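# Stow coiled earphones in chest drawer and close it

## Task

Place the coiled earphones inside the small chest's open drawer, then push that drawer closed, with the chest still standing upright at the end.

## Robot and tools

ROBOT. Two seven-joint arms, left_arm and right_arm, each with a parallel gripper and a wrist camera (cam_left_wrist, cam_right_wrist, both 896x504). Only the left gripper's fingers can fold. A part held in the outer quarter of each pad, near the tips, is squeezed normally. Held nearer the palm, the fingers may wrap and pull it inward: narrow parts may slip, wide ones may be squeezed harder than asked. Pressing the left fingertips into a surface folds them easily unless fully closed, so contact may go unnoticed and the next grasp may fail. The right gripper's fingers are rigid.

FRAME. Everything uses the scene frame. Its origin is at table-top height, midway between the nominal arm bases. +z is up, +x points out over the table, and left_arm sits on the +y side; this does not match left and right in the images. Actual bases: left_arm (-0.009, +0.290, 0) m, right_arm (+0.017, -0.393, 0) m, each with only a tiny yaw. On each gripper, the fingers point along its own +z and close along its own y. end_effector_position is the spot between the pads when they are shut. Fingertips extend about 33 mm past it at gaps up to 40 mm, and about 9 mm when fully open. Reported poses can be a few cm off, more at long reach.

ROW FORMAT (used by execute_actions and move). One row holds 18 numbers for both arms, always all 18, each in [-1, 1]. Order: left dx, dy, dz, rx, ry, rz, left gripper position, force_limit, speed, then the same nine for the right arm. dx..rz are offsets, not poses. They are measured along the scene axes from that arm's Hand target at the start of the action or move, with 1.0 = 0.6 m or 180 degrees. rx, ry, rz form one rotation vector, turning about the Hand target's position. Sending the same offset twice moves the arm twice. Six zeros re-command the current Hand target. The gripper numbers are absolute commands, not offsets. position: +1 fully open (140 mm), about -0.8 pads touch, -1 closes until blocked. force_limit sets grip force after a slow close: about 14 N at -1, 40 N at 0, 58 N at +1. speed sets finger speed: about 30 mm/s at -1, 140 at 0, 250 at +1. Fast closes grip much harder. To leave a gripper unchanged, resend its last three numbers, because 0 is itself a command.

execute_actions(actions, cameras). actions is a list of actions. Each action is a table of up to 15 rows, one per 1/30 s step. A short table repeats its last row. Within one action, every row counts from the same start pose, not from the row before. Images come back only when actions is empty or when cameras names them; ["all"] returns every camera.

move(target, speed, blend, blocking, cameras). Drives each gripper in a straight line toward its offset. target is one 18-number row, or a list of up to 15 rows. Every row in the list counts from the same starting Hand targets. speed: top path speed in m/s, 0.002 to 2, default 0.25. blend: corner rounding in metres; 0 stops at each waypoint. blocking=false returns after about 0.5 s while the motion continues. Paths take at least 0.5 s and are cut off after 10 s. They do not avoid obstacles or the other arm. Faster moves lag more and strike harder. The result adds a move: line: done, off_target, moving, held or fault, plus limits (paced means clipped, held means steps withheld).

wait(seconds 0-10): lets time run while arms hold. stop(): brakes a running move; the fingers continue. zoom_image(camera, region=[x0,y0,x1,y1] in pixels, at most 504x504): a closer look at the newest image from that wrist camera. clear_fault(arm): clears a reported torque or force fault on that arm. finished_scene(scene): submit the current scene number once the goal holds on its own; this cannot be undone.

CONTROL NOTES. Each step, the commanded pose is clipped to within 70 mm and 16 degrees of the measured pose. Hand target in the result is the last commanded pose after clipping, and the next offsets start from it. Grippers often stop short of it. Any later command, even all zeros, asks for it again. If the gripper still falls short, send the remaining gap as an offset. If an arm presses on something, command its target back behind the gripper. Large wrist rotations can swing the elbow.

RESULTS. Per arm: end_effector_position (m), end_effector_quat_wxyz, Hand target, Tool commands, joint positions, velocities and torques, external joint torques, and flange force along the gripper axes (includes held weight and some error). object_status: 0 moving, 1 blocked while opening, 2 blocked while closing (a grip), 3 at the requested position or pads met (maybe holding nothing). Check for 2 after closing. position_measured is in counts: 3 open, about 75 = 100 mm, 139 = 60 mm, 200 = 20 mm, 230 pads touching. To grip harder, raise force_limit and nudge position (-1 to -0.98). To grip softer, reopen and close slowly. A MOTOR HOT line warns of overheating, which leads to a temporary brake stop.

AVOID. Contact force of 85 N, or joint contact torque over 85 N m (11 N m on the three wrist joints), stops the arm until clear_fault. Overspeed or joint-range overruns also stop it. Never let the grippers, cameras or fingers of the two arms touch or squeeze each other. Do not drop the earphones from height, fling held parts, slam the drawer, or shove hard. Keep the chest upright and keep everything on the table. Loose objects may occasionally be nudged by disturbances, so check the final state with the cameras.

Each tool is called after ">>>" in YAML: its name, and indented under it one key for each argument.

## Session

>>> execute_actions:
  actions: []

Scene clock: 0.00 s.
left_arm: end_effector_position=(+0.2385, -0.1299, +0.3164) position_measured=3 object_status=3 end_effector_quat_wxyz=(+0.071, +0.439, +0.730, -0.519) | right_arm: end_effector_position=(+0.0790, -0.8383, +0.3041) position_measured=3 object_status=3 end_effector_quat_wxyz=(-0.424, +0.693, -0.582, +0.046)
Joint positions: left_arm=[-1.619 -0.814 1.019 -2.652 -0.598 2.433 2.395] | right_arm=[-1.781 0.29 -0.019 -1.619 0.493 1.168 -1.942]
Joint velocities: within noise
Joint torques (N m): no reading
External joint torques (N m): no reading
Flange force (N): no reading
Hand target: left_arm +0.2385, -0.1299, +0.3164; +0.071, +0.439, +0.730, -0.519 | right_arm +0.0790, -0.8383, +0.3041; -0.424, +0.693, -0.582, +0.046
Tool commands: left_gripper/position=+1.0 left_gripper/force_limit=+1.0 left_gripper/speed=+1.0 right_gripper/position=+1.0 right_gripper/force_limit=+1.0 right_gripper/speed=+1.0

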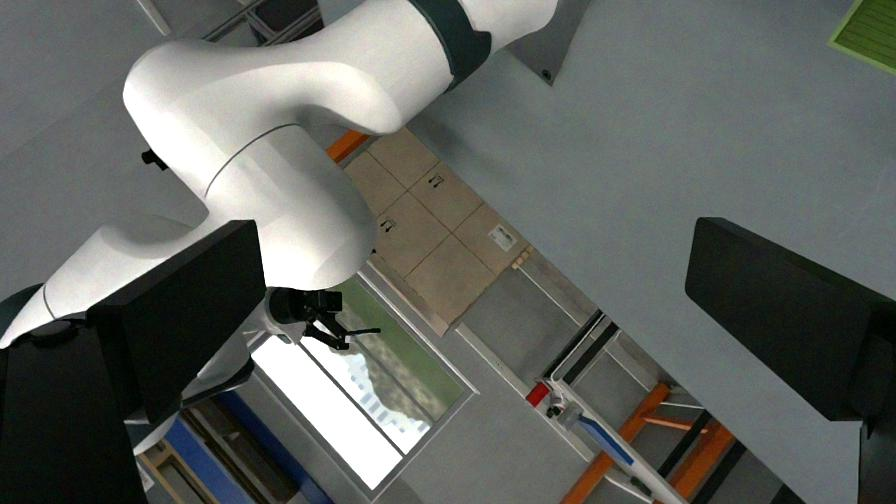

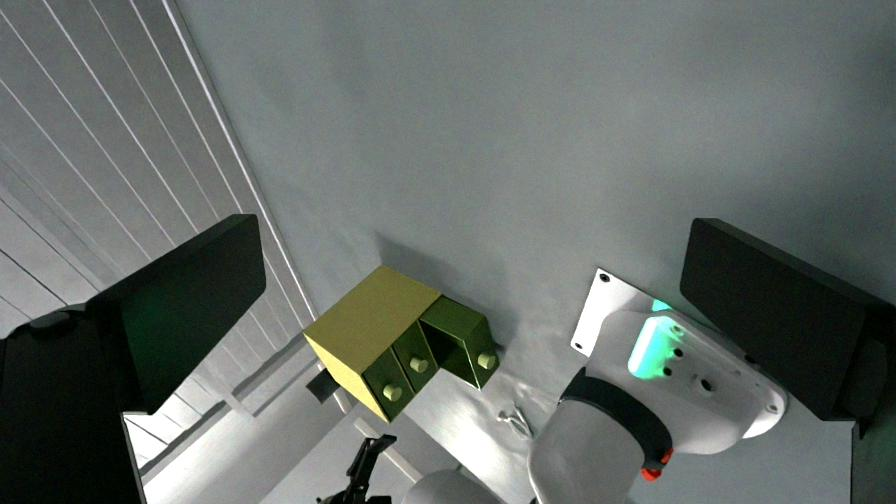

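>>> move:
  target:
    - [0,0.5,0.1,0,0,0,1,-1,-1,0.45,0.25,0.2,-0.15,0.016,0.207,1,-1,-1]
    - [0,0.75,0.1,0,0,0,1,-1,-1,0.37,0.9,0.2,-0.3015,0.033,0.414,1,-1,-1]
  blend: 0.05
  cameras: ["all"]

Scene clock: 27.73 s.
left_arm: end_effector_position=(+0.2392, +0.3192, +0.3772) position_measured=3 object_status=3 end_effector_quat_wxyz=(+0.071, +0.436, +0.731, -0.520) | right_arm: end_effector_position=(+0.3013, -0.3002, +0.4243) position_measured=3 object_status=3 end_effector_quat_wxyz=(+0.002, +1.000, +0.003, +0.000)
Joint positions: left_arm=[-0.897 -1.179 1.225 -2.202 -0.033 1.251 2.378] | right_arm=[-0.953 -1.113 0.575 -2.171 0.55 1.192 -2.011]
Joint velocities: left_arm=[within noise] | right_arm=[0 0.001 -0.001 0 0 -0.002 0.004]
Joint torques (N m): left_arm=[-0.68 18.55 -23.53 10.72 -1.82 0.55 0.12] | right_arm=[-0.25 12.03 -16.01 16.09 1.12 2.4 0.22]
External joint torques (N m): left_arm=[-0.77 0.38 0.96 -0.63 0.53 -0.26 0.21] | right_arm=[-0.28 -0.03 -0.02 -0.78 0.27 -0.23 0.22]
Flange force (N): left_arm=[0.6 3.8 -0.4] | right_arm=[-0.9 -0.3 2.1]
Hand target: left_arm +0.2385, +0.3201, +0.3764; +0.071, +0.439, +0.730, -0.519 | right_arm +0.3010, -0.2983, +0.4241; +0.000, +1.000, +0.000, +0.000
Off the commanded pose: left_arm 0.001 m, 0 deg | right_arm 0.002 m, 0 deg.
move: done

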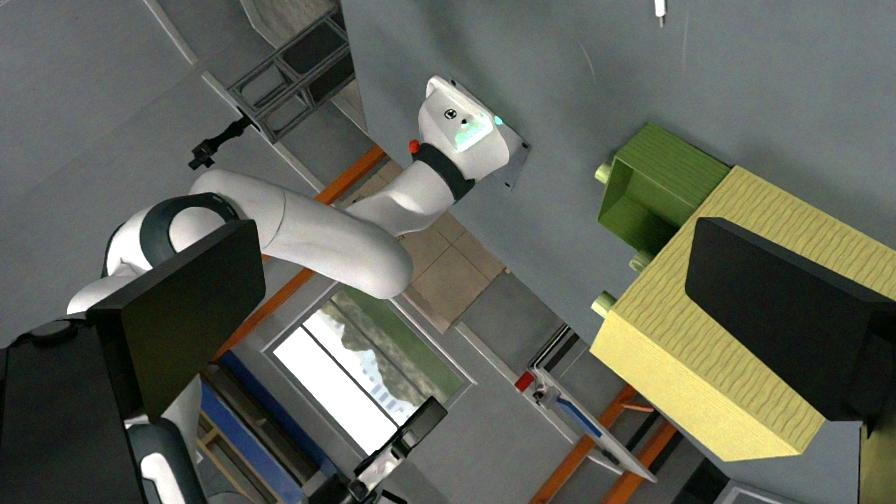

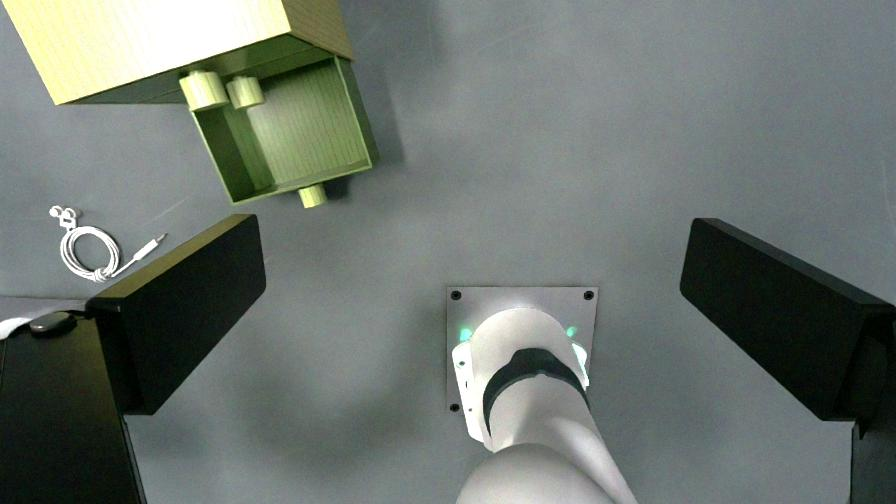

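>>> move:
  target: [-0.1,0.38,0.1,0,0,0,1,-1,-1,-0.09,0.6,-0.1,0,0,0,1,-1,-1]
  cameras: ["cam_right_wrist"]

Scene clock: 46.03 s.
left_arm: end_effector_position=(+0.1792, +0.5475, +0.4371) position_measured=3 object_status=3 end_effector_quat_wxyz=(+0.072, +0.437, +0.731, -0.519) | right_arm: end_effector_position=(+0.2482, +0.0605, +0.3641) position_measured=3 object_status=3 end_effector_quat_wxyz=(+0.001, +1.000, +0.003, +0.001)
Joint positions: left_arm=[-1.096 -1.205 1.339 -1.395 0.087 0.615 2.43] | right_arm=[-0.943 -1.369 0.913 -1.765 1.184 0.991 -1.314]
Joint velocities: left_arm=[within noise] | right_arm=[0.001 0 0 0 -0.001 0 0.006]
Joint torques (N m): left_arm=[-0.67 37.34 -25.11 5.2 -2.11 0.37 0.05] | right_arm=[0.26 32.05 -26.6 3.58 0.74 2.53 0.17]
External joint torques (N m): left_arm=[-0.66 1.16 0.32 -0.64 0.54 -0.33 0.13] | right_arm=[0.21 0.35 -0.6 -0.52 0.03 -0.13 0.17]
Flange force (N): left_arm=[-0.4 0.9 -0.6] | right_arm=[-1.6 1.6 0.2]
Hand target: left_arm +0.1785, +0.5481, +0.4364; +0.071, +0.439, +0.730, -0.519 | right_arm +0.2470, +0.0617, +0.3641; +0.000, +1.000, +0.000, +0.000
Off the commanded pose: left_arm 0.001 m, 0 deg | right_arm 0.002 m, 0 deg.
move: done
Images, in order (width x height): cam_right_wrist 896x504.

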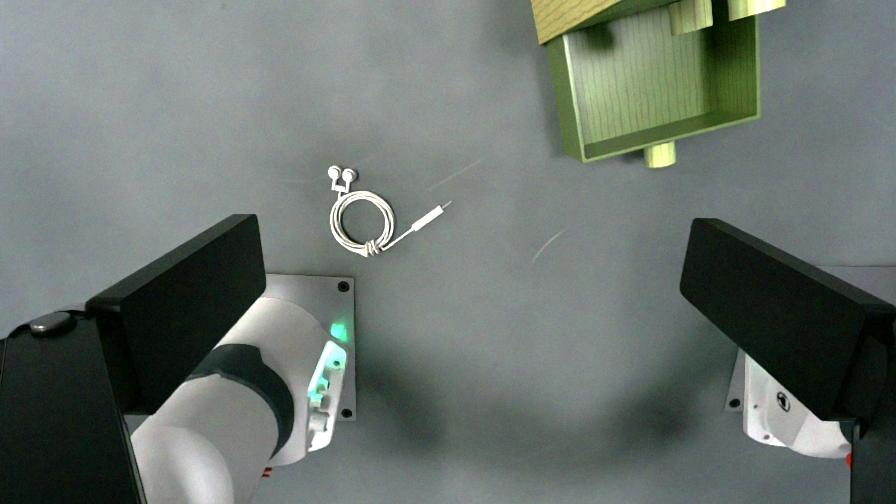

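>>> move:
  target: [0,0,0,0,0,0,1,-1,-1,-0.115,0.201,-0.34,0,0,0,-0.26,-1,-0.5]
  cameras: ["cam_right_wrist"]

>>> zoom_image:
  camera: "cam_right_wrist"
  region: [250, 80, 650, 400]

Scene clock: 59.10 s.
left_arm: end_effector_position=(+0.1791, +0.5475, +0.4371) position_measured=3 object_status=3 end_effector_quat_wxyz=(+0.072, +0.437, +0.731, -0.519) | right_arm: end_effector_position=(+0.1778, +0.1805, +0.1601) position_measured=162 object_status=3 end_effector_quat_wxyz=(+0.002, +1.000, +0.003, -0.001)
Joint positions: left_arm=[-1.096 -1.205 1.338 -1.395 0.088 0.615 2.43] | right_arm=[-0.784 -1.666 1.195 -1.847 1.559 1.179 -1.035]
Joint velocities: left_arm=[within noise] | right_arm=[0 0 -0.001 0 -0.001 0.001 0.007]
Joint torques (N m): left_arm=[-0.67 37.29 -25.19 5.16 -2.09 0.35 -0.03] | right_arm=[0.01 35.61 -31.25 -2.51 0.92 2.76 0.18]
External joint torques (N m): left_arm=[-0.62 0.99 0.31 -0.64 0.57 -0.34 0.06] | right_arm=[0.06 -0.02 -0.63 -0.17 0.16 0.11 0.18]
Flange force (N): left_arm=[-0.2 0.9 -0.3] | right_arm=[-0.6 0.4 -0.3]
Hand target: left_arm +0.1785, +0.5481, +0.4364; +0.071, +0.439, +0.730, -0.519 | right_arm +0.1780, +0.1823, +0.1601; +0.000, +1.000, +0.000, +0.000
Off the commanded pose: left_arm 0.001 m, 0 deg | right_arm 0.002 m, 0 deg.
move: done
Images, in order (width x height): cam_right_wrist 896x504.

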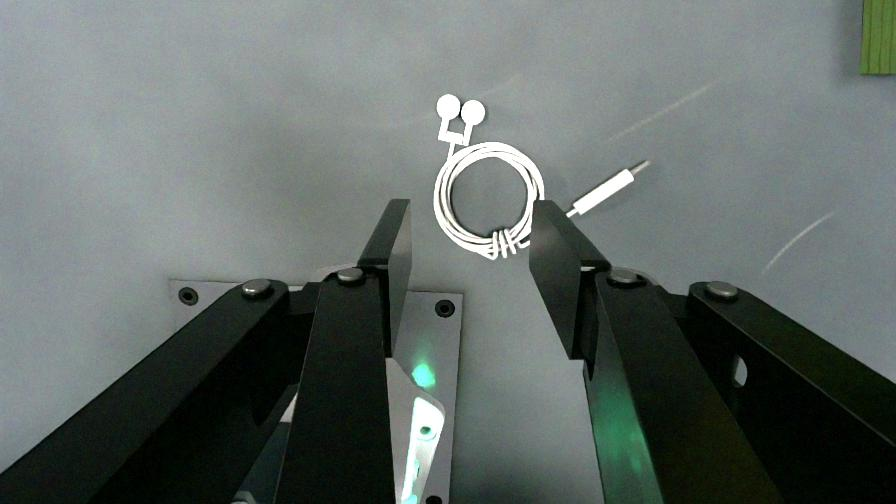

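Scaled by 1.260 from the camera's 896x504 image, which has a finer 1280x720 frame.

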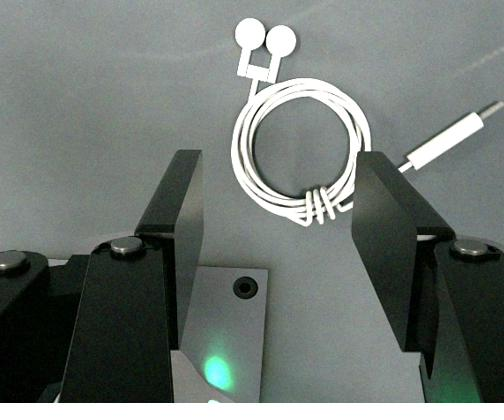

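>>> move:
  target: [0,0,0,0,0,0,1,-1,-1,-0.016,0.018,-0.13,0,0,0,-0.26,-1,-0.5]
  cameras: ["cam_right_wrist"]

>>> zoom_image:
  camera: "cam_right_wrist"
  region: [300, 50, 700, 400]

Scene clock: 69.10 s.
left_arm: end_effector_position=(+0.1791, +0.5475, +0.4371) position_measured=3 object_status=3 end_effector_quat_wxyz=(+0.072, +0.437, +0.731, -0.519) | right_arm: end_effector_position=(+0.1692, +0.1840, +0.1096) position_measured=162 object_status=3 end_effector_quat_wxyz=(+0.008, +1.000, +0.007, -0.004)
Joint positions: left_arm=[-1.096 -1.205 1.338 -1.395 0.088 0.615 2.43] | right_arm=[-0.748 -1.725 1.268 -1.876 1.623 1.223 -1.02]
Joint torques (N m): left_arm=[-0.68 37.33 -25.16 5.15 -2.1 0.36 0.02] | right_arm=[-0.19 35.24 -31.95 -4.41 0.66 2.37 -0.08]
External joint torques (N m): left_arm=[-0.69 1.03 0.38 -0.69 0.56 -0.34 0.1] | right_arm=[-0.27 0.32 -0.96 -0.89 -0.1 -0.23 -0.08]
Flange force (N): left_arm=[-0.3 1.1 -0.4] | right_arm=[-0.3 3.0 -1.7]
Hand target: left_arm +0.1785, +0.5481, +0.4364; +0.071, +0.439, +0.730, -0.519 | right_arm +0.1696, +0.1824, +0.1101; +0.009, +1.000, +0.006, -0.005 (not the last commanded pose)
Off the commanded pose: left_arm 0.001 m, 0 deg | right_arm 0.029 m, 1 deg.
move: held (right_arm; a check stopped the path); limits=held
pose unreachable (right arm): on one or more control steps of this call, first in action 0 (counted from 0), this arm could not follow its commanded pose, so it was not sent that pose on those steps. It may still have moved: this result reports where it is.
cause: moving toward the commanded pose would bring a part of the arm too close to another arm (a part of this arm just beyond joint 5 (forearm roll) and a part of the left arm just beyond its joint 2 (shoulder), along the way the arms are being sent, or toward where that arm still pushes).
Images, in order (width x height): cam_right_wrist 896x504.

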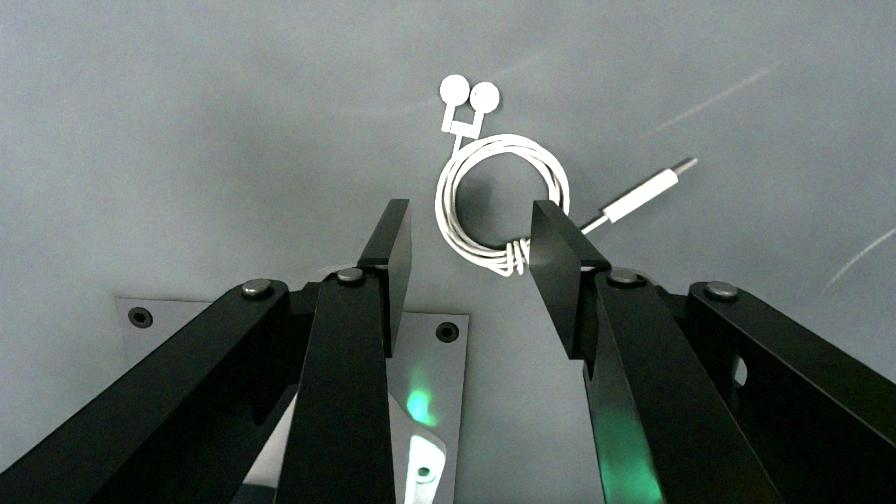

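Scaled by 1.260 from the camera's 896x504 image, which has a finer 1280x720 frame.

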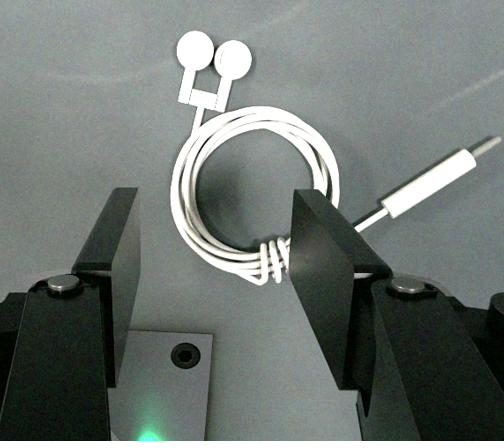

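>>> move:
  target:
    - [0,0,0,0,0,0,1,-1,-1,0.1,-0.1,0.35,0,0,0,0,-1,-0.5]
    - [0,0,0,0,0,0,1,-1,-1,0.1,-1,0.4,0,0,0,0,-1,-0.5]
    - [0.2,-0.3,0,0.056,-0.411,-0.578,1,-1,-1,0.1,-1,0.4,0,0,0,0,-1,-0.5]
  blend: 0.03
  cameras: ["all"]

Scene clock: 87.40 s.
left_arm: end_effector_position=(+0.2968, +0.3660, +0.4370) position_measured=3 object_status=3 end_effector_quat_wxyz=(+0.078, +0.976, +0.200, -0.032) | right_arm: end_effector_position=(+0.2292, -0.4110, +0.3485) position_measured=129 object_status=3 end_effector_quat_wxyz=(+0.008, +1.000, +0.004, -0.004)
Joint positions: left_arm=[-2.082 -1.72 0.31 -1.904 0.852 0.497 2.999] | right_arm=[-0.727 -1.208 0.325 -2.565 0.291 1.384 -2.114]
Joint torques (N m): left_arm=[-0.57 36.85 -11.63 -2.76 0.64 2.57 0.22] | right_arm=[0.57 8.96 -9.13 20.14 0.66 2.77 -0.26]
External joint torques (N m): left_arm=[-0.65 1.32 0.05 -2.13 0.56 -0.27 0.21] | right_arm=[0.59 0.96 -0.49 -1.33 -0.2 0.15 -0.26]
Flange force (N): left_arm=[-0.8 1.8 3.1] | right_arm=[0.0 2.7 2.8]
Hand target: left_arm +0.2985, +0.3681, +0.4364; +0.029, +0.997, +0.072, -0.012 | right_arm +0.2291, -0.4127, +0.3481; +0.009, +1.000, +0.006, -0.005
Off the commanded pose: left_arm 0.003 m, 25 deg; orientation clipped | right_arm 0.002 m, 0 deg.
joint sent to its limit (left arm) — joint 6 (wrist pitch), lower limit; joint 7 (wrist roll), upper limit. The joint targets are off in orientation, not in position.
move: off_target (left_arm); limits=paced

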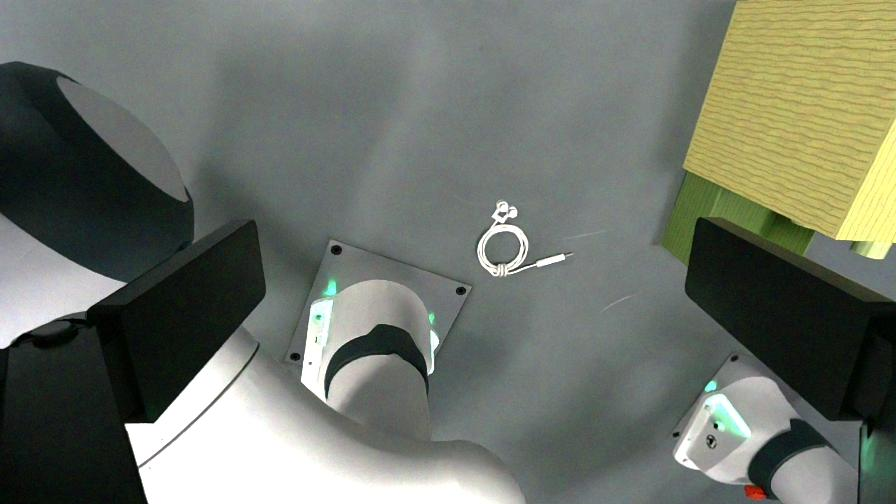

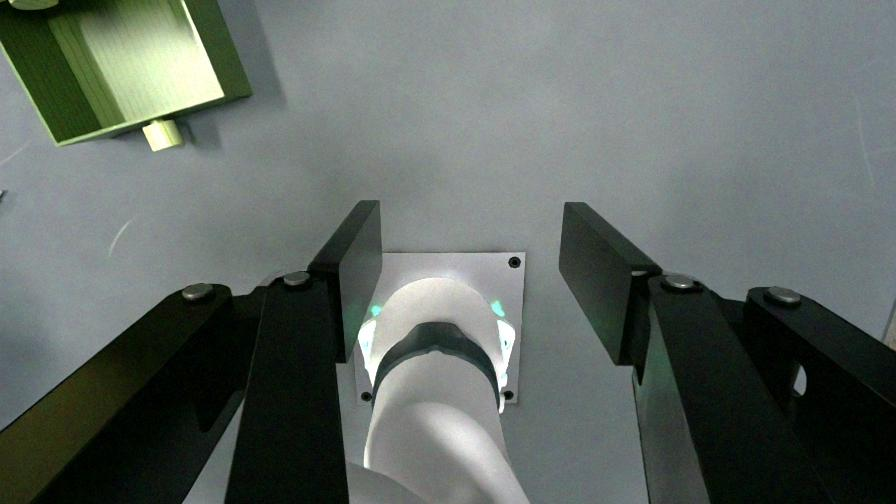

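>>> move:
  target:
    - [-0.05,0.4,0.03,0.02,0.008,0.454,1,-1,-1,0.1,0.2,0.1,0.13,0.13,-0.487,-0.26,-1,-0.5]
    - [-0.05,0.4,0.03,0.02,0.008,0.454,1,-1,-1,-0.148,0.83,-0.25,0.13,0.13,-0.487,-0.26,-1,-0.5]
  blend: 0.03
  cameras: ["all"]

Scene clock: 114.87 s.
left_arm: end_effector_position=(+0.2677, +0.6072, +0.4536) position_measured=3 object_status=3 end_effector_quat_wxyz=(+0.000, +0.711, +0.703, -0.001) | right_arm: end_effector_position=(+0.1397, +0.0849, +0.1979) position_measured=162 object_status=3 end_effector_quat_wxyz=(-0.179, +0.692, -0.673, -0.190)
Joint positions: left_arm=[-1.482 -1.519 0.472 -1.691 1.232 0.5 2.864] | right_arm=[-0.277 -1.77 1.153 -2.697 1.815 1.328 0.309]
Joint velocities: left_arm=[within noise] | right_arm=[-0.001 0.002 0 0 0 0 0.005]
Joint torques (N m): left_arm=[0.33 39.07 -15.3 -2.67 1.04 2.74 -0.21] | right_arm=[0.84 18.08 -23.38 2.77 2.01 2.7 0.27]
External joint torques (N m): left_arm=[0.31 2.57 0.9 -0.94 0.59 0.26 -0.21] | right_arm=[0.8 0.12 -0.28 -1.13 -0.09 0.13 0.29]
Flange force (N): left_arm=[0.0 2.7 -3.3] | right_arm=[3.9 4.5 -0.5]
Hand target: left_arm +0.2685, +0.6081, +0.4544; +0.000, +0.707, +0.707, +0.000 | right_arm +0.1403, +0.0853, +0.1981; -0.180, +0.689, -0.676, -0.190
Off the commanded pose: left_arm 0.001 m, 1 deg | right_arm 0.001 m, 0 deg.
move: done; limits=paced

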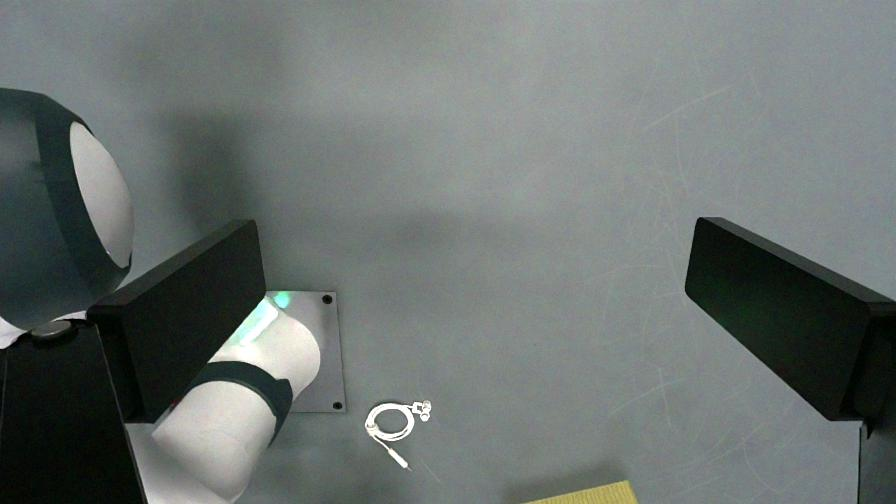

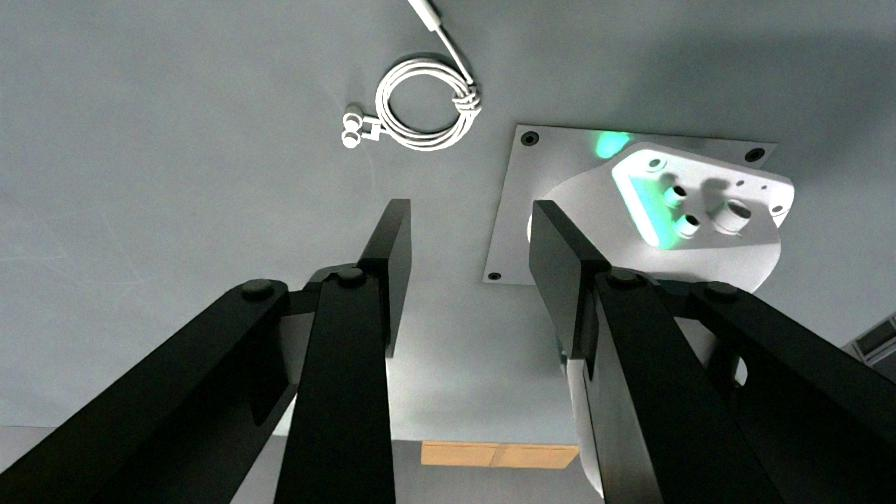

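>>> move:
  target: [0,0,0,0,0,0,1,-1,-1,-0.004,0.11,-0.13,-0.1,0,0,-0.26,-1,-0.5]
  cameras: ["cam_right_wrist"]

Scene clock: 127.87 s.
left_arm: end_effector_position=(+0.2677, +0.6072, +0.4536) position_measured=3 object_status=3 end_effector_quat_wxyz=(+0.000, +0.711, +0.703, -0.001) | right_arm: end_effector_position=(+0.1382, +0.1527, +0.1211) position_measured=162 object_status=3 end_effector_quat_wxyz=(-0.073, +0.711, -0.694, -0.083)
Joint positions: left_arm=[-1.482 -1.519 0.472 -1.691 1.232 0.5 2.864] | right_arm=[-0.474 -1.752 1.296 -2.275 1.748 1.328 0.463]
Joint velocities: left_arm=[within noise] | right_arm=[0 0.001 -0.001 0 0.001 -0.001 0.006]
Joint torques (N m): left_arm=[0.38 39.01 -15.35 -2.65 1.04 2.73 -0.23] | right_arm=[-0.29 26.49 -29.77 -1.58 1.02 2.5 0.2]
External joint torques (N m): left_arm=[0.36 2.44 0.91 -0.9 0.6 0.24 -0.23] | right_arm=[-0.14 0.82 -0.43 -0.08 -0.29 -0.21 0.21]
Flange force (N): left_arm=[0.1 2.5 -3.0] | right_arm=[-0.8 -0.2 -2.3]
Hand target: left_arm +0.2685, +0.6081, +0.4544; +0.000, +0.707, +0.707, +0.000 | right_arm +0.1379, +0.1513, +0.1201; -0.070, +0.709, -0.697, -0.082
Off the commanded pose: left_arm 0.001 m, 1 deg | right_arm 0.002 m, 1 deg.
move: done
Images, in order (width x height): cam_right_wrist 896x504.

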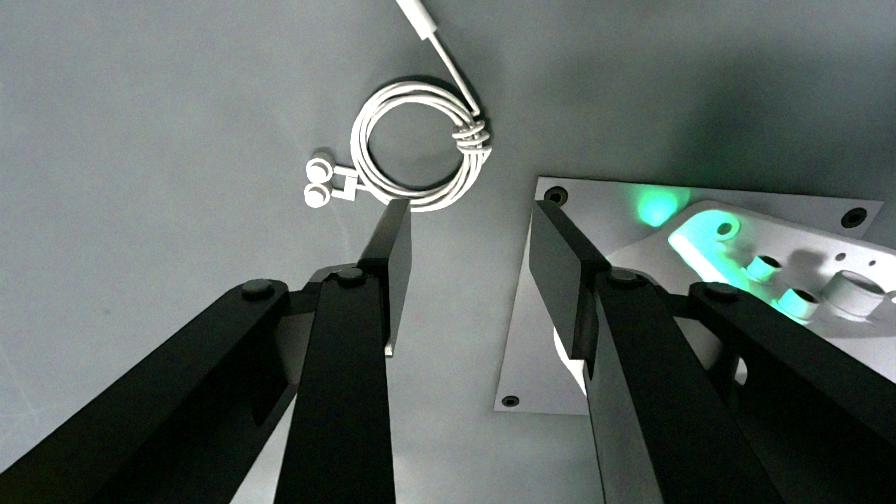

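>>> move:
  target: [0,0,0,0,0,0,1,-1,-1,-0.0075,-0.01,-0.087,0,0,0,-0.26,-1,-0.5]
  cameras: ["cam_right_wrist"]

>>> zoom_image:
  camera: "cam_right_wrist"
  region: [270, 50, 670, 400]

Scene clock: 136.50 s.
left_arm: end_effector_position=(+0.2677, +0.6072, +0.4536) position_measured=3 object_status=3 end_effector_quat_wxyz=(+0.000, +0.711, +0.703, -0.001) | right_arm: end_effector_position=(+0.1329, +0.1442, +0.0678) position_measured=162 object_status=3 end_effector_quat_wxyz=(-0.068, +0.711, -0.696, -0.081)
Joint positions: left_arm=[-1.482 -1.519 0.472 -1.691 1.232 0.5 2.864] | right_arm=[-0.411 -1.77 1.42 -2.323 1.818 1.403 0.465]
Joint velocities: left_arm=[within noise] | right_arm=[0 -0.001 0 0.001 0.001 0.004 -0.002]
Joint torques (N m): left_arm=[0.29 39.04 -15.36 -2.63 1.03 2.74 -0.19] | right_arm=[0.86 23.85 -29.85 -3.78 1.49 2.89 0.24]
External joint torques (N m): left_arm=[0.1 2.65 0.9 -0.99 0.57 0.27 -0.19] | right_arm=[0.88 -0.09 -0.39 -0.99 0.2 0.21 0.25]
Flange force (N): left_arm=[-0.1 3.0 -3.5] | right_arm=[4.2 3.6 -0.1]
Hand target: left_arm +0.2685, +0.6081, +0.4544; +0.000, +0.707, +0.707, +0.000 | right_arm +0.1334, +0.1453, +0.0679; -0.070, +0.709, -0.697, -0.082
Off the commanded pose: left_arm 0.001 m, 1 deg | right_arm 0.001 m, 0 deg.
joint sent to its limit (right arm) — joint 2 (shoulder), lower limit. The joint targets still meet the commanded pose.
move: done
Images, in order (width x height): cam_right_wrist 896x504.

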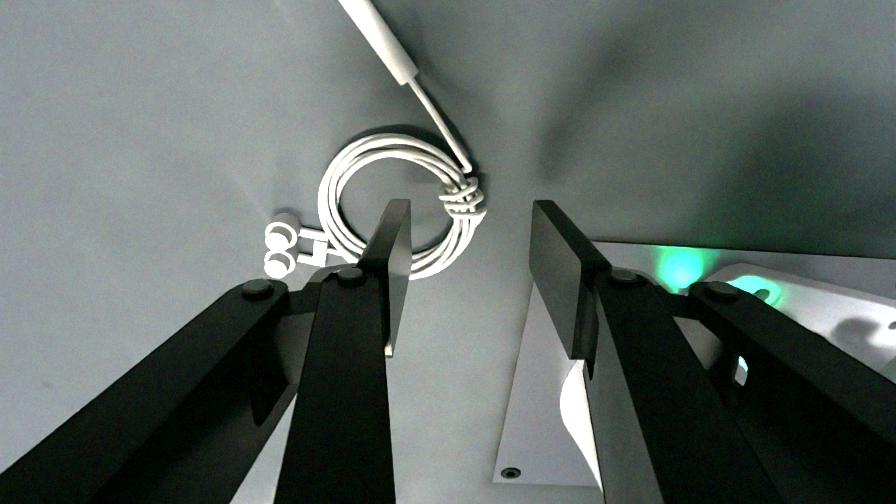

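Scaled by 1.260 from the camera's 896x504 image, which has a finer 1280x720 frame.

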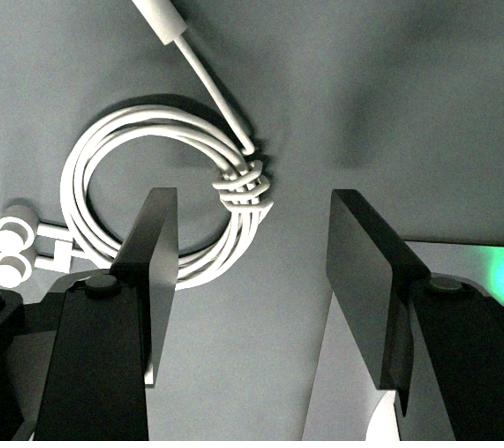

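>>> move:
  target:
    - [0,0,0,0,0,0,1,-1,-1,0.003,0,-0.042,0,0,0,-0.26,-1,-0.5]
    - [0,0,0,0,0,0,1,-1,-1,0.003,0,-0.051,0,0,0,-0.26,-1,-0.5]
  speed: [0.08,0.02]
  cameras: ["cam_right_wrist"]

>>> zoom_image:
  camera: "cam_right_wrist"
  region: [270, 100, 670, 400]

Scene clock: 142.47 s.
left_arm: end_effector_position=(+0.2677, +0.6072, +0.4536) position_measured=3 object_status=3 end_effector_quat_wxyz=(+0.000, +0.711, +0.703, -0.001) | right_arm: end_effector_position=(+0.1347, +0.1442, +0.0372) position_measured=162 object_status=3 end_effector_quat_wxyz=(-0.068, +0.709, -0.697, -0.081)
Joint positions: left_arm=[-1.482 -1.519 0.472 -1.691 1.232 0.5 2.864] | right_arm=[-0.396 -1.77 1.496 -2.327 1.866 1.457 0.465]
Joint velocities: left_arm=[within noise] | right_arm=[0 0.001 -0.001 -0.001 0.003 0.005 -0.001]
Joint torques (N m): left_arm=[0.31 39.1 -15.35 -2.67 1.04 2.73 -0.24] | right_arm=[0.8 23.27 -30.07 -4.52 1.44 2.87 0]
External joint torques (N m): left_arm=[0.46 2.62 0.72 -0.9 0.6 0.24 -0.24] | right_arm=[0.76 -0.11 -0.44 -0.97 0.17 0.2 0]
Flange force (N): left_arm=[0.0 2.3 -3.6] | right_arm=[4.2 2.9 -0.7]
Hand target: left_arm +0.2685, +0.6081, +0.4544; +0.000, +0.707, +0.707, +0.000 | right_arm +0.1352, +0.1453, +0.0373; -0.070, +0.709, -0.697, -0.082
Off the commanded pose: left_arm 0.001 m, 1 deg | right_arm 0.001 m, 0 deg.
joint sent to its limit (right arm) — joint 2 (shoulder), lower limit. The joint targets still meet the commanded pose.
move: done
Images, in order (width x height): cam_right_wrist 896x504.

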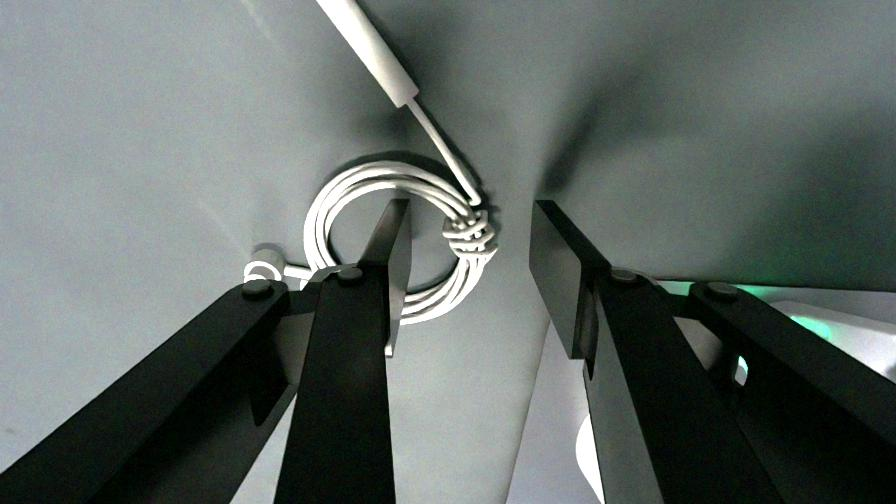

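Scaled by 1.260 from the camera's 896x504 image, which has a finer 1280x720 frame.

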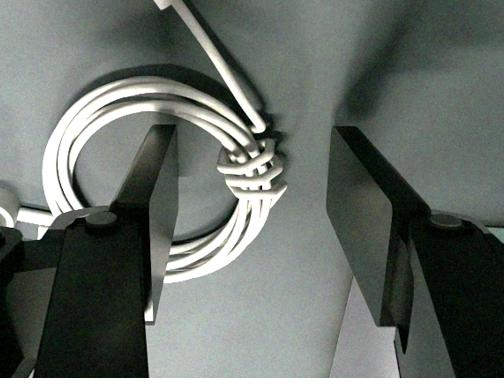

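>>> move:
  target: [0,0,0,0,0,0,1,-1,-1,0,0,-0.006,0,0,0,-0.26,-1,-0.5]
  speed: 0.015

>>> move:
  target: [0,0,0,0,0,0,1,-1,-1,0,0,0,0,0,0,-1,-1,-1]
  cameras: ["cam_right_wrist"]

Scene clock: 148.53 s.
left_arm: end_effector_position=(+0.2677, +0.6072, +0.4536) position_measured=3 object_status=3 end_effector_quat_wxyz=(+0.000, +0.711, +0.703, -0.001) | right_arm: end_effector_position=(+0.1347, +0.1442, +0.0336) position_measured=162 object_status=3 end_effector_quat_wxyz=(-0.068, +0.709, -0.697, -0.081)
Joint positions: left_arm=[-1.482 -1.519 0.472 -1.691 1.232 0.5 2.864] | right_arm=[-0.394 -1.77 1.504 -2.327 1.872 1.464 0.465]
Joint velocities: left_arm=[within noise] | right_arm=[-0.001 -0.001 0 -0.001 0.002 0.004 -0.001]
Joint torques (N m): left_arm=[0.28 39.05 -15.36 -2.62 1.03 2.73 -0.2] | right_arm=[0.84 23.24 -30.03 -4.64 1.49 2.77 -0.02]
External joint torques (N m): left_arm=[0.08 2.8 0.86 -1.01 0.56 0.27 -0.2] | right_arm=[0.87 -0.08 -0.44 -0.97 0.22 0.1 -0.01]
Flange force (N): left_arm=[-0.2 3.0 -3.9] | right_arm=[4.4 3.1 -0.8]
Hand target: left_arm +0.2685, +0.6081, +0.4544; +0.000, +0.707, +0.707, +0.000 | right_arm +0.1352, +0.1453, +0.0337; -0.070, +0.709, -0.697, -0.082
Off the commanded pose: left_arm 0.001 m, 1 deg | right_arm 0.001 m, 0 deg.
joint sent to its limit (right arm) — joint 2 (shoulder), lower limit. The joint targets still meet the commanded pose.
move: done

Scene clock: 149.87 s.
left_arm: end_effector_position=(+0.2677, +0.6072, +0.4536) position_measured=3 object_status=3 end_effector_quat_wxyz=(+0.000, +0.711, +0.703, -0.001) | right_arm: end_effector_position=(+0.1348, +0.1448, +0.0339) position_measured=215 object_status=0 end_effector_quat_wxyz=(-0.069, +0.709, -0.697, -0.081)
Joint positions: left_arm=[-1.482 -1.519 0.472 -1.691 1.232 0.5 2.864] | right_arm=[-0.393 -1.77 1.504 -2.327 1.873 1.466 0.465]
Joint torques (N m): left_arm=[0.33 39.03 -15.33 -2.64 1.01 2.73 -0.24] | right_arm=[0.53 22.97 -29.26 -4.56 1.26 2.7 -0.01]
External joint torques (N m): left_arm=[0.32 2.69 0.81 -0.97 0.56 0.26 -0.24] | right_arm=[0.64 -0.35 0.4 -0.82 -0.01 0 0]
Flange force (N): left_arm=[-0.2 2.5 -3.6] | right_arm=[4.2 2.5 0.6]
Hand target: left_arm +0.2685, +0.6081, +0.4544; +0.000, +0.707, +0.707, +0.000 | right_arm +0.1352, +0.1453, +0.0337; -0.070, +0.709, -0.697, -0.082
Off the commanded pose: left_arm 0.001 m, 1 deg | right_arm 0.001 m, 0 deg.
move: done
Images, in order (width x height): cam_right_wrist 896x504.

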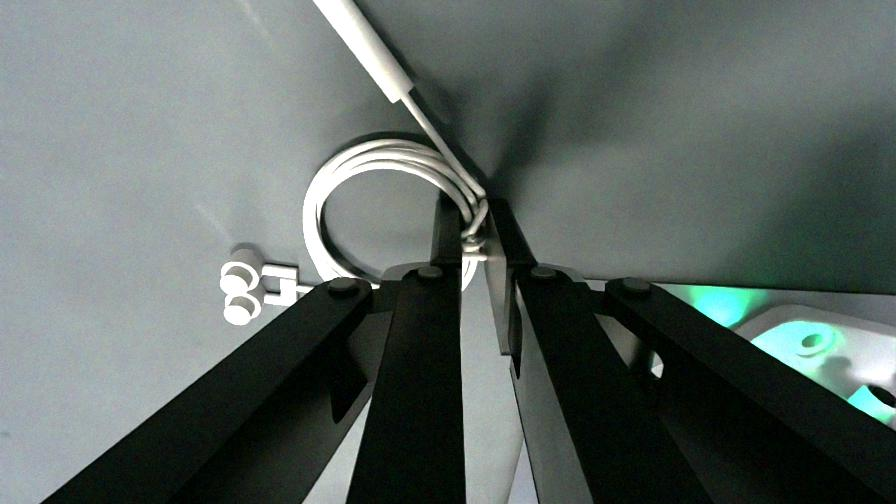

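Holding the knot well. Lifting next.

>>> move:
  target: [0,0,0,0,0,0,1,-1,-1,0.02,-0.1,0.2,0,0,0,-1,-1,-1]
  speed: 0.12
  cameras: ["all"]

Scene clock: 155.97 s.
left_arm: end_effector_position=(+0.2677, +0.6072, +0.4536) position_measured=3 object_status=3 end_effector_quat_wxyz=(+0.000, +0.711, +0.703, -0.001) | right_arm: end_effector_position=(+0.1474, +0.0868, +0.1536) position_measured=215 object_status=2 end_effector_quat_wxyz=(-0.072, +0.707, -0.699, -0.083)
Joint positions: left_arm=[-1.482 -1.519 0.472 -1.691 1.232 0.5 2.864] | right_arm=[-0.407 -1.691 1.219 -2.431 1.601 1.309 0.363]
Joint velocities: left_arm=[within noise] | right_arm=[0 0 0 0 -0.002 -0.001 -0.006]
Joint torques (N m): left_arm=[0.37 39.07 -15.35 -2.68 1.04 2.74 -0.19] | right_arm=[-0.2 23 -28.55 1.4 1.05 2.48 -0.31]
External joint torques (N m): left_arm=[0.39 2.56 0.84 -0.94 0.59 0.26 -0.19] | right_arm=[-0.18 0.79 -1.24 -0.68 -0.3 -0.18 -0.3]
Flange force (N): left_arm=[0.1 2.5 -3.3] | right_arm=[1.8 -0.6 -4.4]
Hand target: left_arm +0.2685, +0.6081, +0.4544; +0.000, +0.707, +0.707, +0.000 | right_arm +0.1472, +0.0853, +0.1537; -0.070, +0.709, -0.697, -0.082
Off the commanded pose: left_arm 0.001 m, 1 deg | right_arm 0.002 m, 0 deg.
move: done

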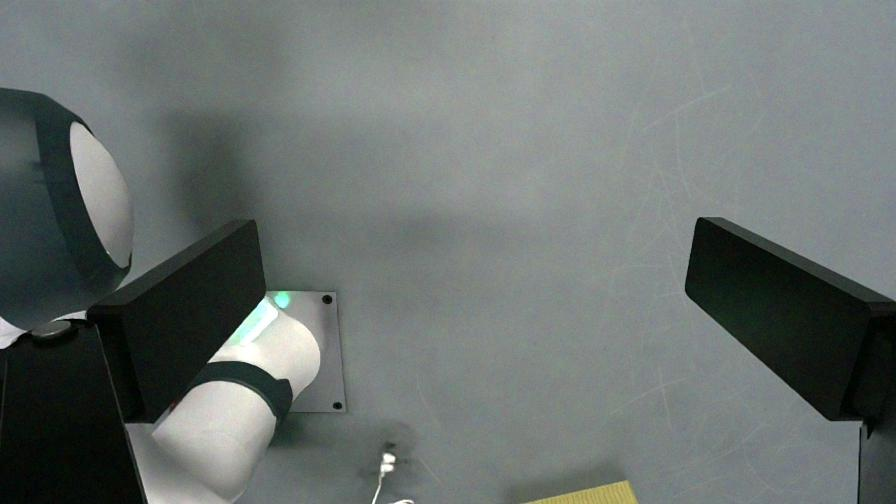

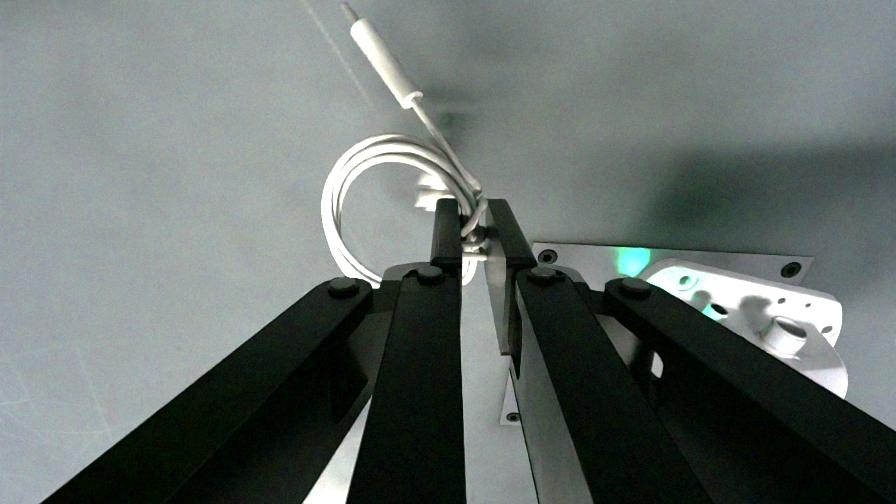

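>>> move:
  target: [0,0,0,0,0,0,1,-1,-1,0.1,-0.33,0.25,0.0294,-0.121,-0.236,-1,-1,-1]
  speed: 0.2
  cameras: ["all"]

Scene clock: 176.07 s.
left_arm: end_effector_position=(+0.2677, +0.6072, +0.4536) position_measured=3 object_status=3 end_effector_quat_wxyz=(+0.000, +0.711, +0.703, -0.001) | right_arm: end_effector_position=(+0.2061, -0.1114, +0.3030) position_measured=215 object_status=2 end_effector_quat_wxyz=(+0.252, -0.412, +0.874, -0.048)
Joint positions: left_arm=[-1.482 -1.519 0.472 -1.691 1.232 0.5 2.864] | right_arm=[0.015 -1.769 0.818 -2.768 0.875 1.647 1.013]
Joint velocities: left_arm=[within noise] | right_arm=[0.001 0 -0.001 0.001 0.001 0.001 0.004]
Joint torques (N m): left_arm=[0.33 39.09 -15.38 -2.64 1.03 2.73 -0.23] | right_arm=[0.83 15.79 -17.36 10 0.36 3.59 0.07]
External joint torques (N m): left_arm=[0.23 2.6 0.9 -0.93 0.58 0.25 -0.23] | right_arm=[0.87 -0.55 -0.62 -1.23 -0.26 0.15 0.11]
Flange force (N): left_arm=[-0.1 2.8 -3.4] | right_arm=[7.3 -0.4 0.2]
Hand target: left_arm +0.2685, +0.6081, +0.4544; +0.000, +0.707, +0.707, +0.000 | right_arm +0.2072, -0.1127, +0.3037; +0.254, -0.408, +0.875, -0.050
Off the commanded pose: left_arm 0.001 m, 1 deg | right_arm 0.002 m, 1 deg.
joint sent to its limit (right arm) — joint 2 (shoulder), lower limit. The joint targets still meet the commanded pose.
move: done

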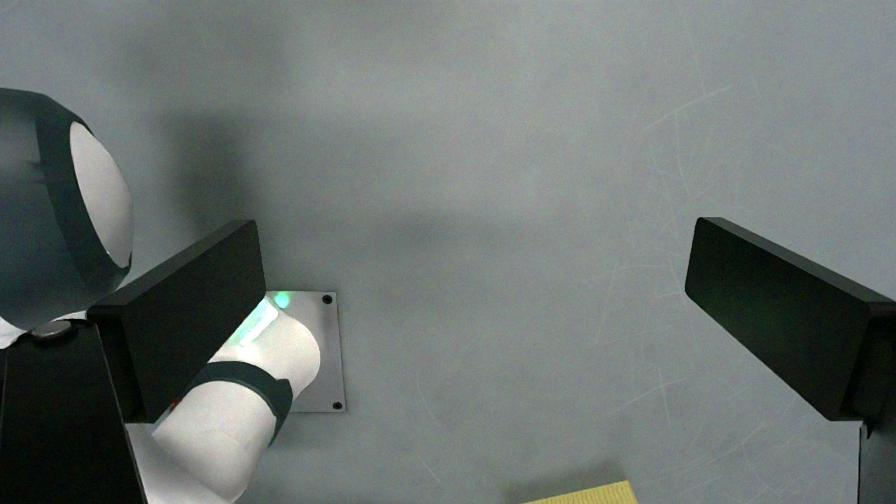

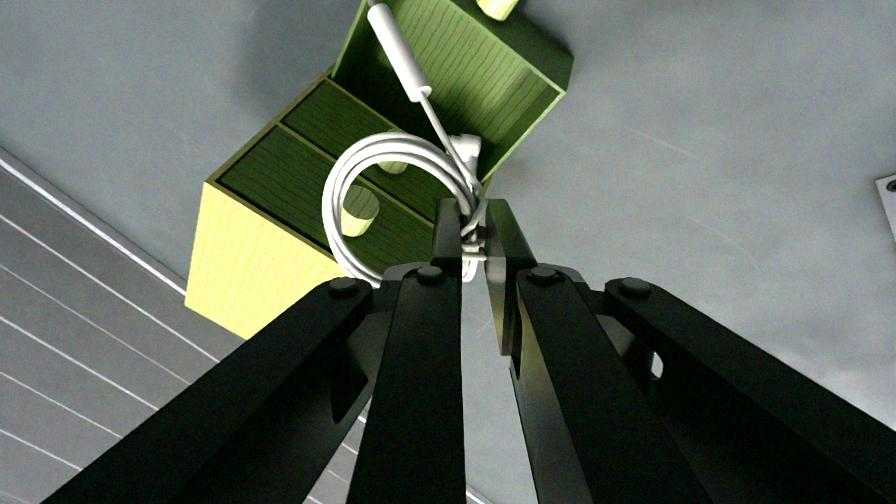

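>>> move:
  target: [0,0,0,0,0,0,1,-1,-1,0.09,0.01,-0.26,0,0,0.055,-1,-1,-1]
  speed: 0.15
  cameras: ["cam_right_wrist"]

Scene clock: 195.17 s.
left_arm: end_effector_position=(+0.2677, +0.6072, +0.4536) position_measured=3 object_status=3 end_effector_quat_wxyz=(+0.000, +0.711, +0.703, -0.001) | right_arm: end_effector_position=(+0.2604, -0.1073, +0.1474) position_measured=215 object_status=2 end_effector_quat_wxyz=(+0.256, -0.480, +0.839, -0.028)
Joint positions: left_arm=[-1.482 -1.519 0.472 -1.691 1.232 0.5 2.864] | right_arm=[0.124 -1.681 1.368 -3.034 1.469 1.954 0.765]
Joint velocities: left_arm=[within noise] | right_arm=[0.002 0 -0.001 -0.001 0 0.001 -0.006]
Joint torques (N m): left_arm=[0.35 39.02 -15.34 -2.63 1.03 2.73 -0.22] | right_arm=[-0.24 11.1 -17.1 3.47 1.15 3.57 -0.38]
External joint torques (N m): left_arm=[0.4 2.46 0.86 -0.86 0.59 0.25 -0.22] | right_arm=[-0.2 0.16 -0.3 -0.37 0.27 0.11 -0.34]
Flange force (N): left_arm=[0.1 2.5 -3.2] | right_arm=[-0.7 -2.6 1.2]
Hand target: left_arm +0.2685, +0.6081, +0.4544; +0.000, +0.707, +0.707, +0.000 | right_arm +0.2612, -0.1067, +0.1477; +0.258, -0.482, +0.837, -0.028
Off the commanded pose: left_arm 0.001 m, 1 deg | right_arm 0.001 m, 0 deg.
move: done
Images, in order (width x height): cam_right_wrist 896x504.

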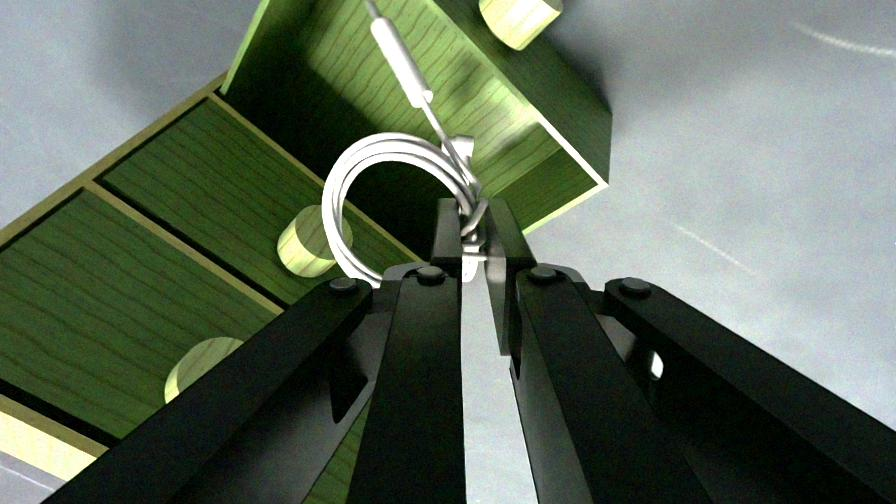

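>>> move:
  target:
    - [0,0,0,0,0,0,1,-1,-1,0,0,-0.08,0,0,0,-1,-1,-1]
    - [0,0,0,0,0,0,1,-1,-1,0,0,-0.13,0,0,0,-1,-1,-1]
  speed: 0.06
  cameras: ["cam_right_wrist"]

Scene clock: 205.70 s.
left_arm: end_effector_position=(+0.2677, +0.6072, +0.4536) position_measured=3 object_status=3 end_effector_quat_wxyz=(+0.000, +0.711, +0.703, -0.001) | right_arm: end_effector_position=(+0.2674, -0.1072, +0.0765) position_measured=215 object_status=2 end_effector_quat_wxyz=(+0.268, -0.477, +0.837, -0.031)
Joint positions: left_arm=[-1.482 -1.519 0.472 -1.691 1.232 0.5 2.864] | right_arm=[0.145 -1.539 1.707 -3.045 1.793 2.154 0.762]
Joint torques (N m): left_arm=[0.28 39.06 -15.38 -2.66 1.02 2.73 -0.25] | right_arm=[0.59 14.9 -15.1 -1.48 1.04 0.77 -0.29]
External joint torques (N m): left_arm=[0.26 2.59 0.83 -0.95 0.57 0.25 -0.25] | right_arm=[0.56 4.34 1.6 1.44 0.22 -2.7 -0.25]
Flange force (N): left_arm=[-0.2 2.6 -3.4] | right_arm=[4.3 3.0 7.6]
Hand target: left_arm +0.2685, +0.6081, +0.4544; +0.000, +0.707, +0.707, +0.000 | right_arm +0.2612, -0.1067, +0.0697; +0.258, -0.482, +0.837, -0.028
Off the commanded pose: left_arm 0.001 m, 1 deg | right_arm 0.009 m, 1 deg.
joint read past its limit (right arm) — joint 4 (elbow), lower limit, where the elbow is as bent as it goes.
joint sent to its limit (right arm) — joint 4 (elbow), lower limit, where the elbow is as bent as it goes. The joint targets still meet the commanded pose.
move: off_target (right_arm)
Images, in order (width x height): cam_right_wrist 896x504.

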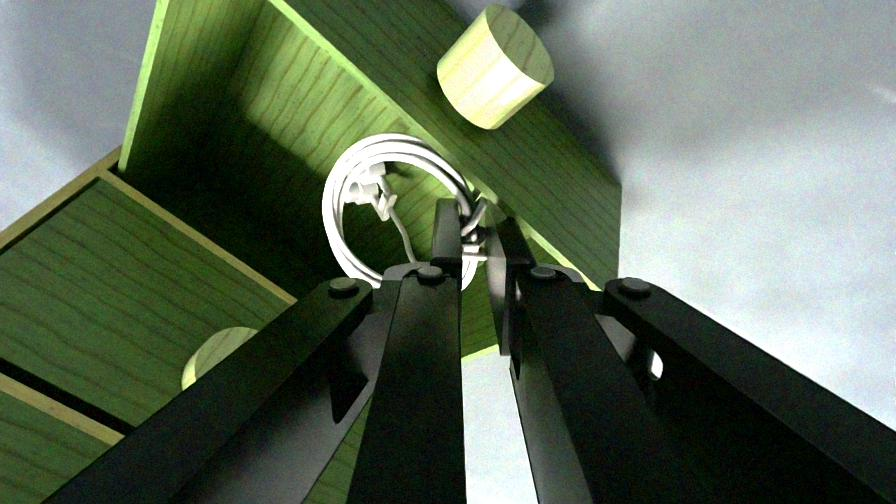

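>>> zoom_image:
  camera: "cam_right_wrist"
  region: [250, 80, 600, 380]

Scaled by 1.440 from the camera's 896x504 image, which has a finer 1280x720 frame.

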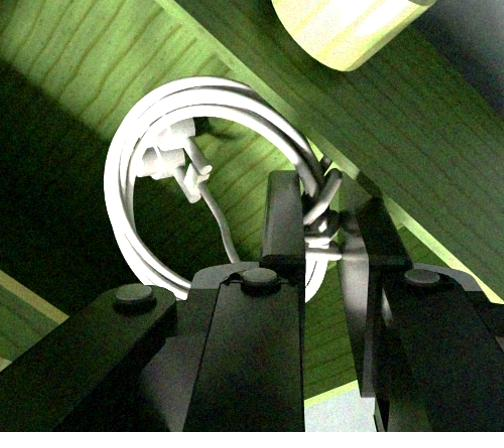

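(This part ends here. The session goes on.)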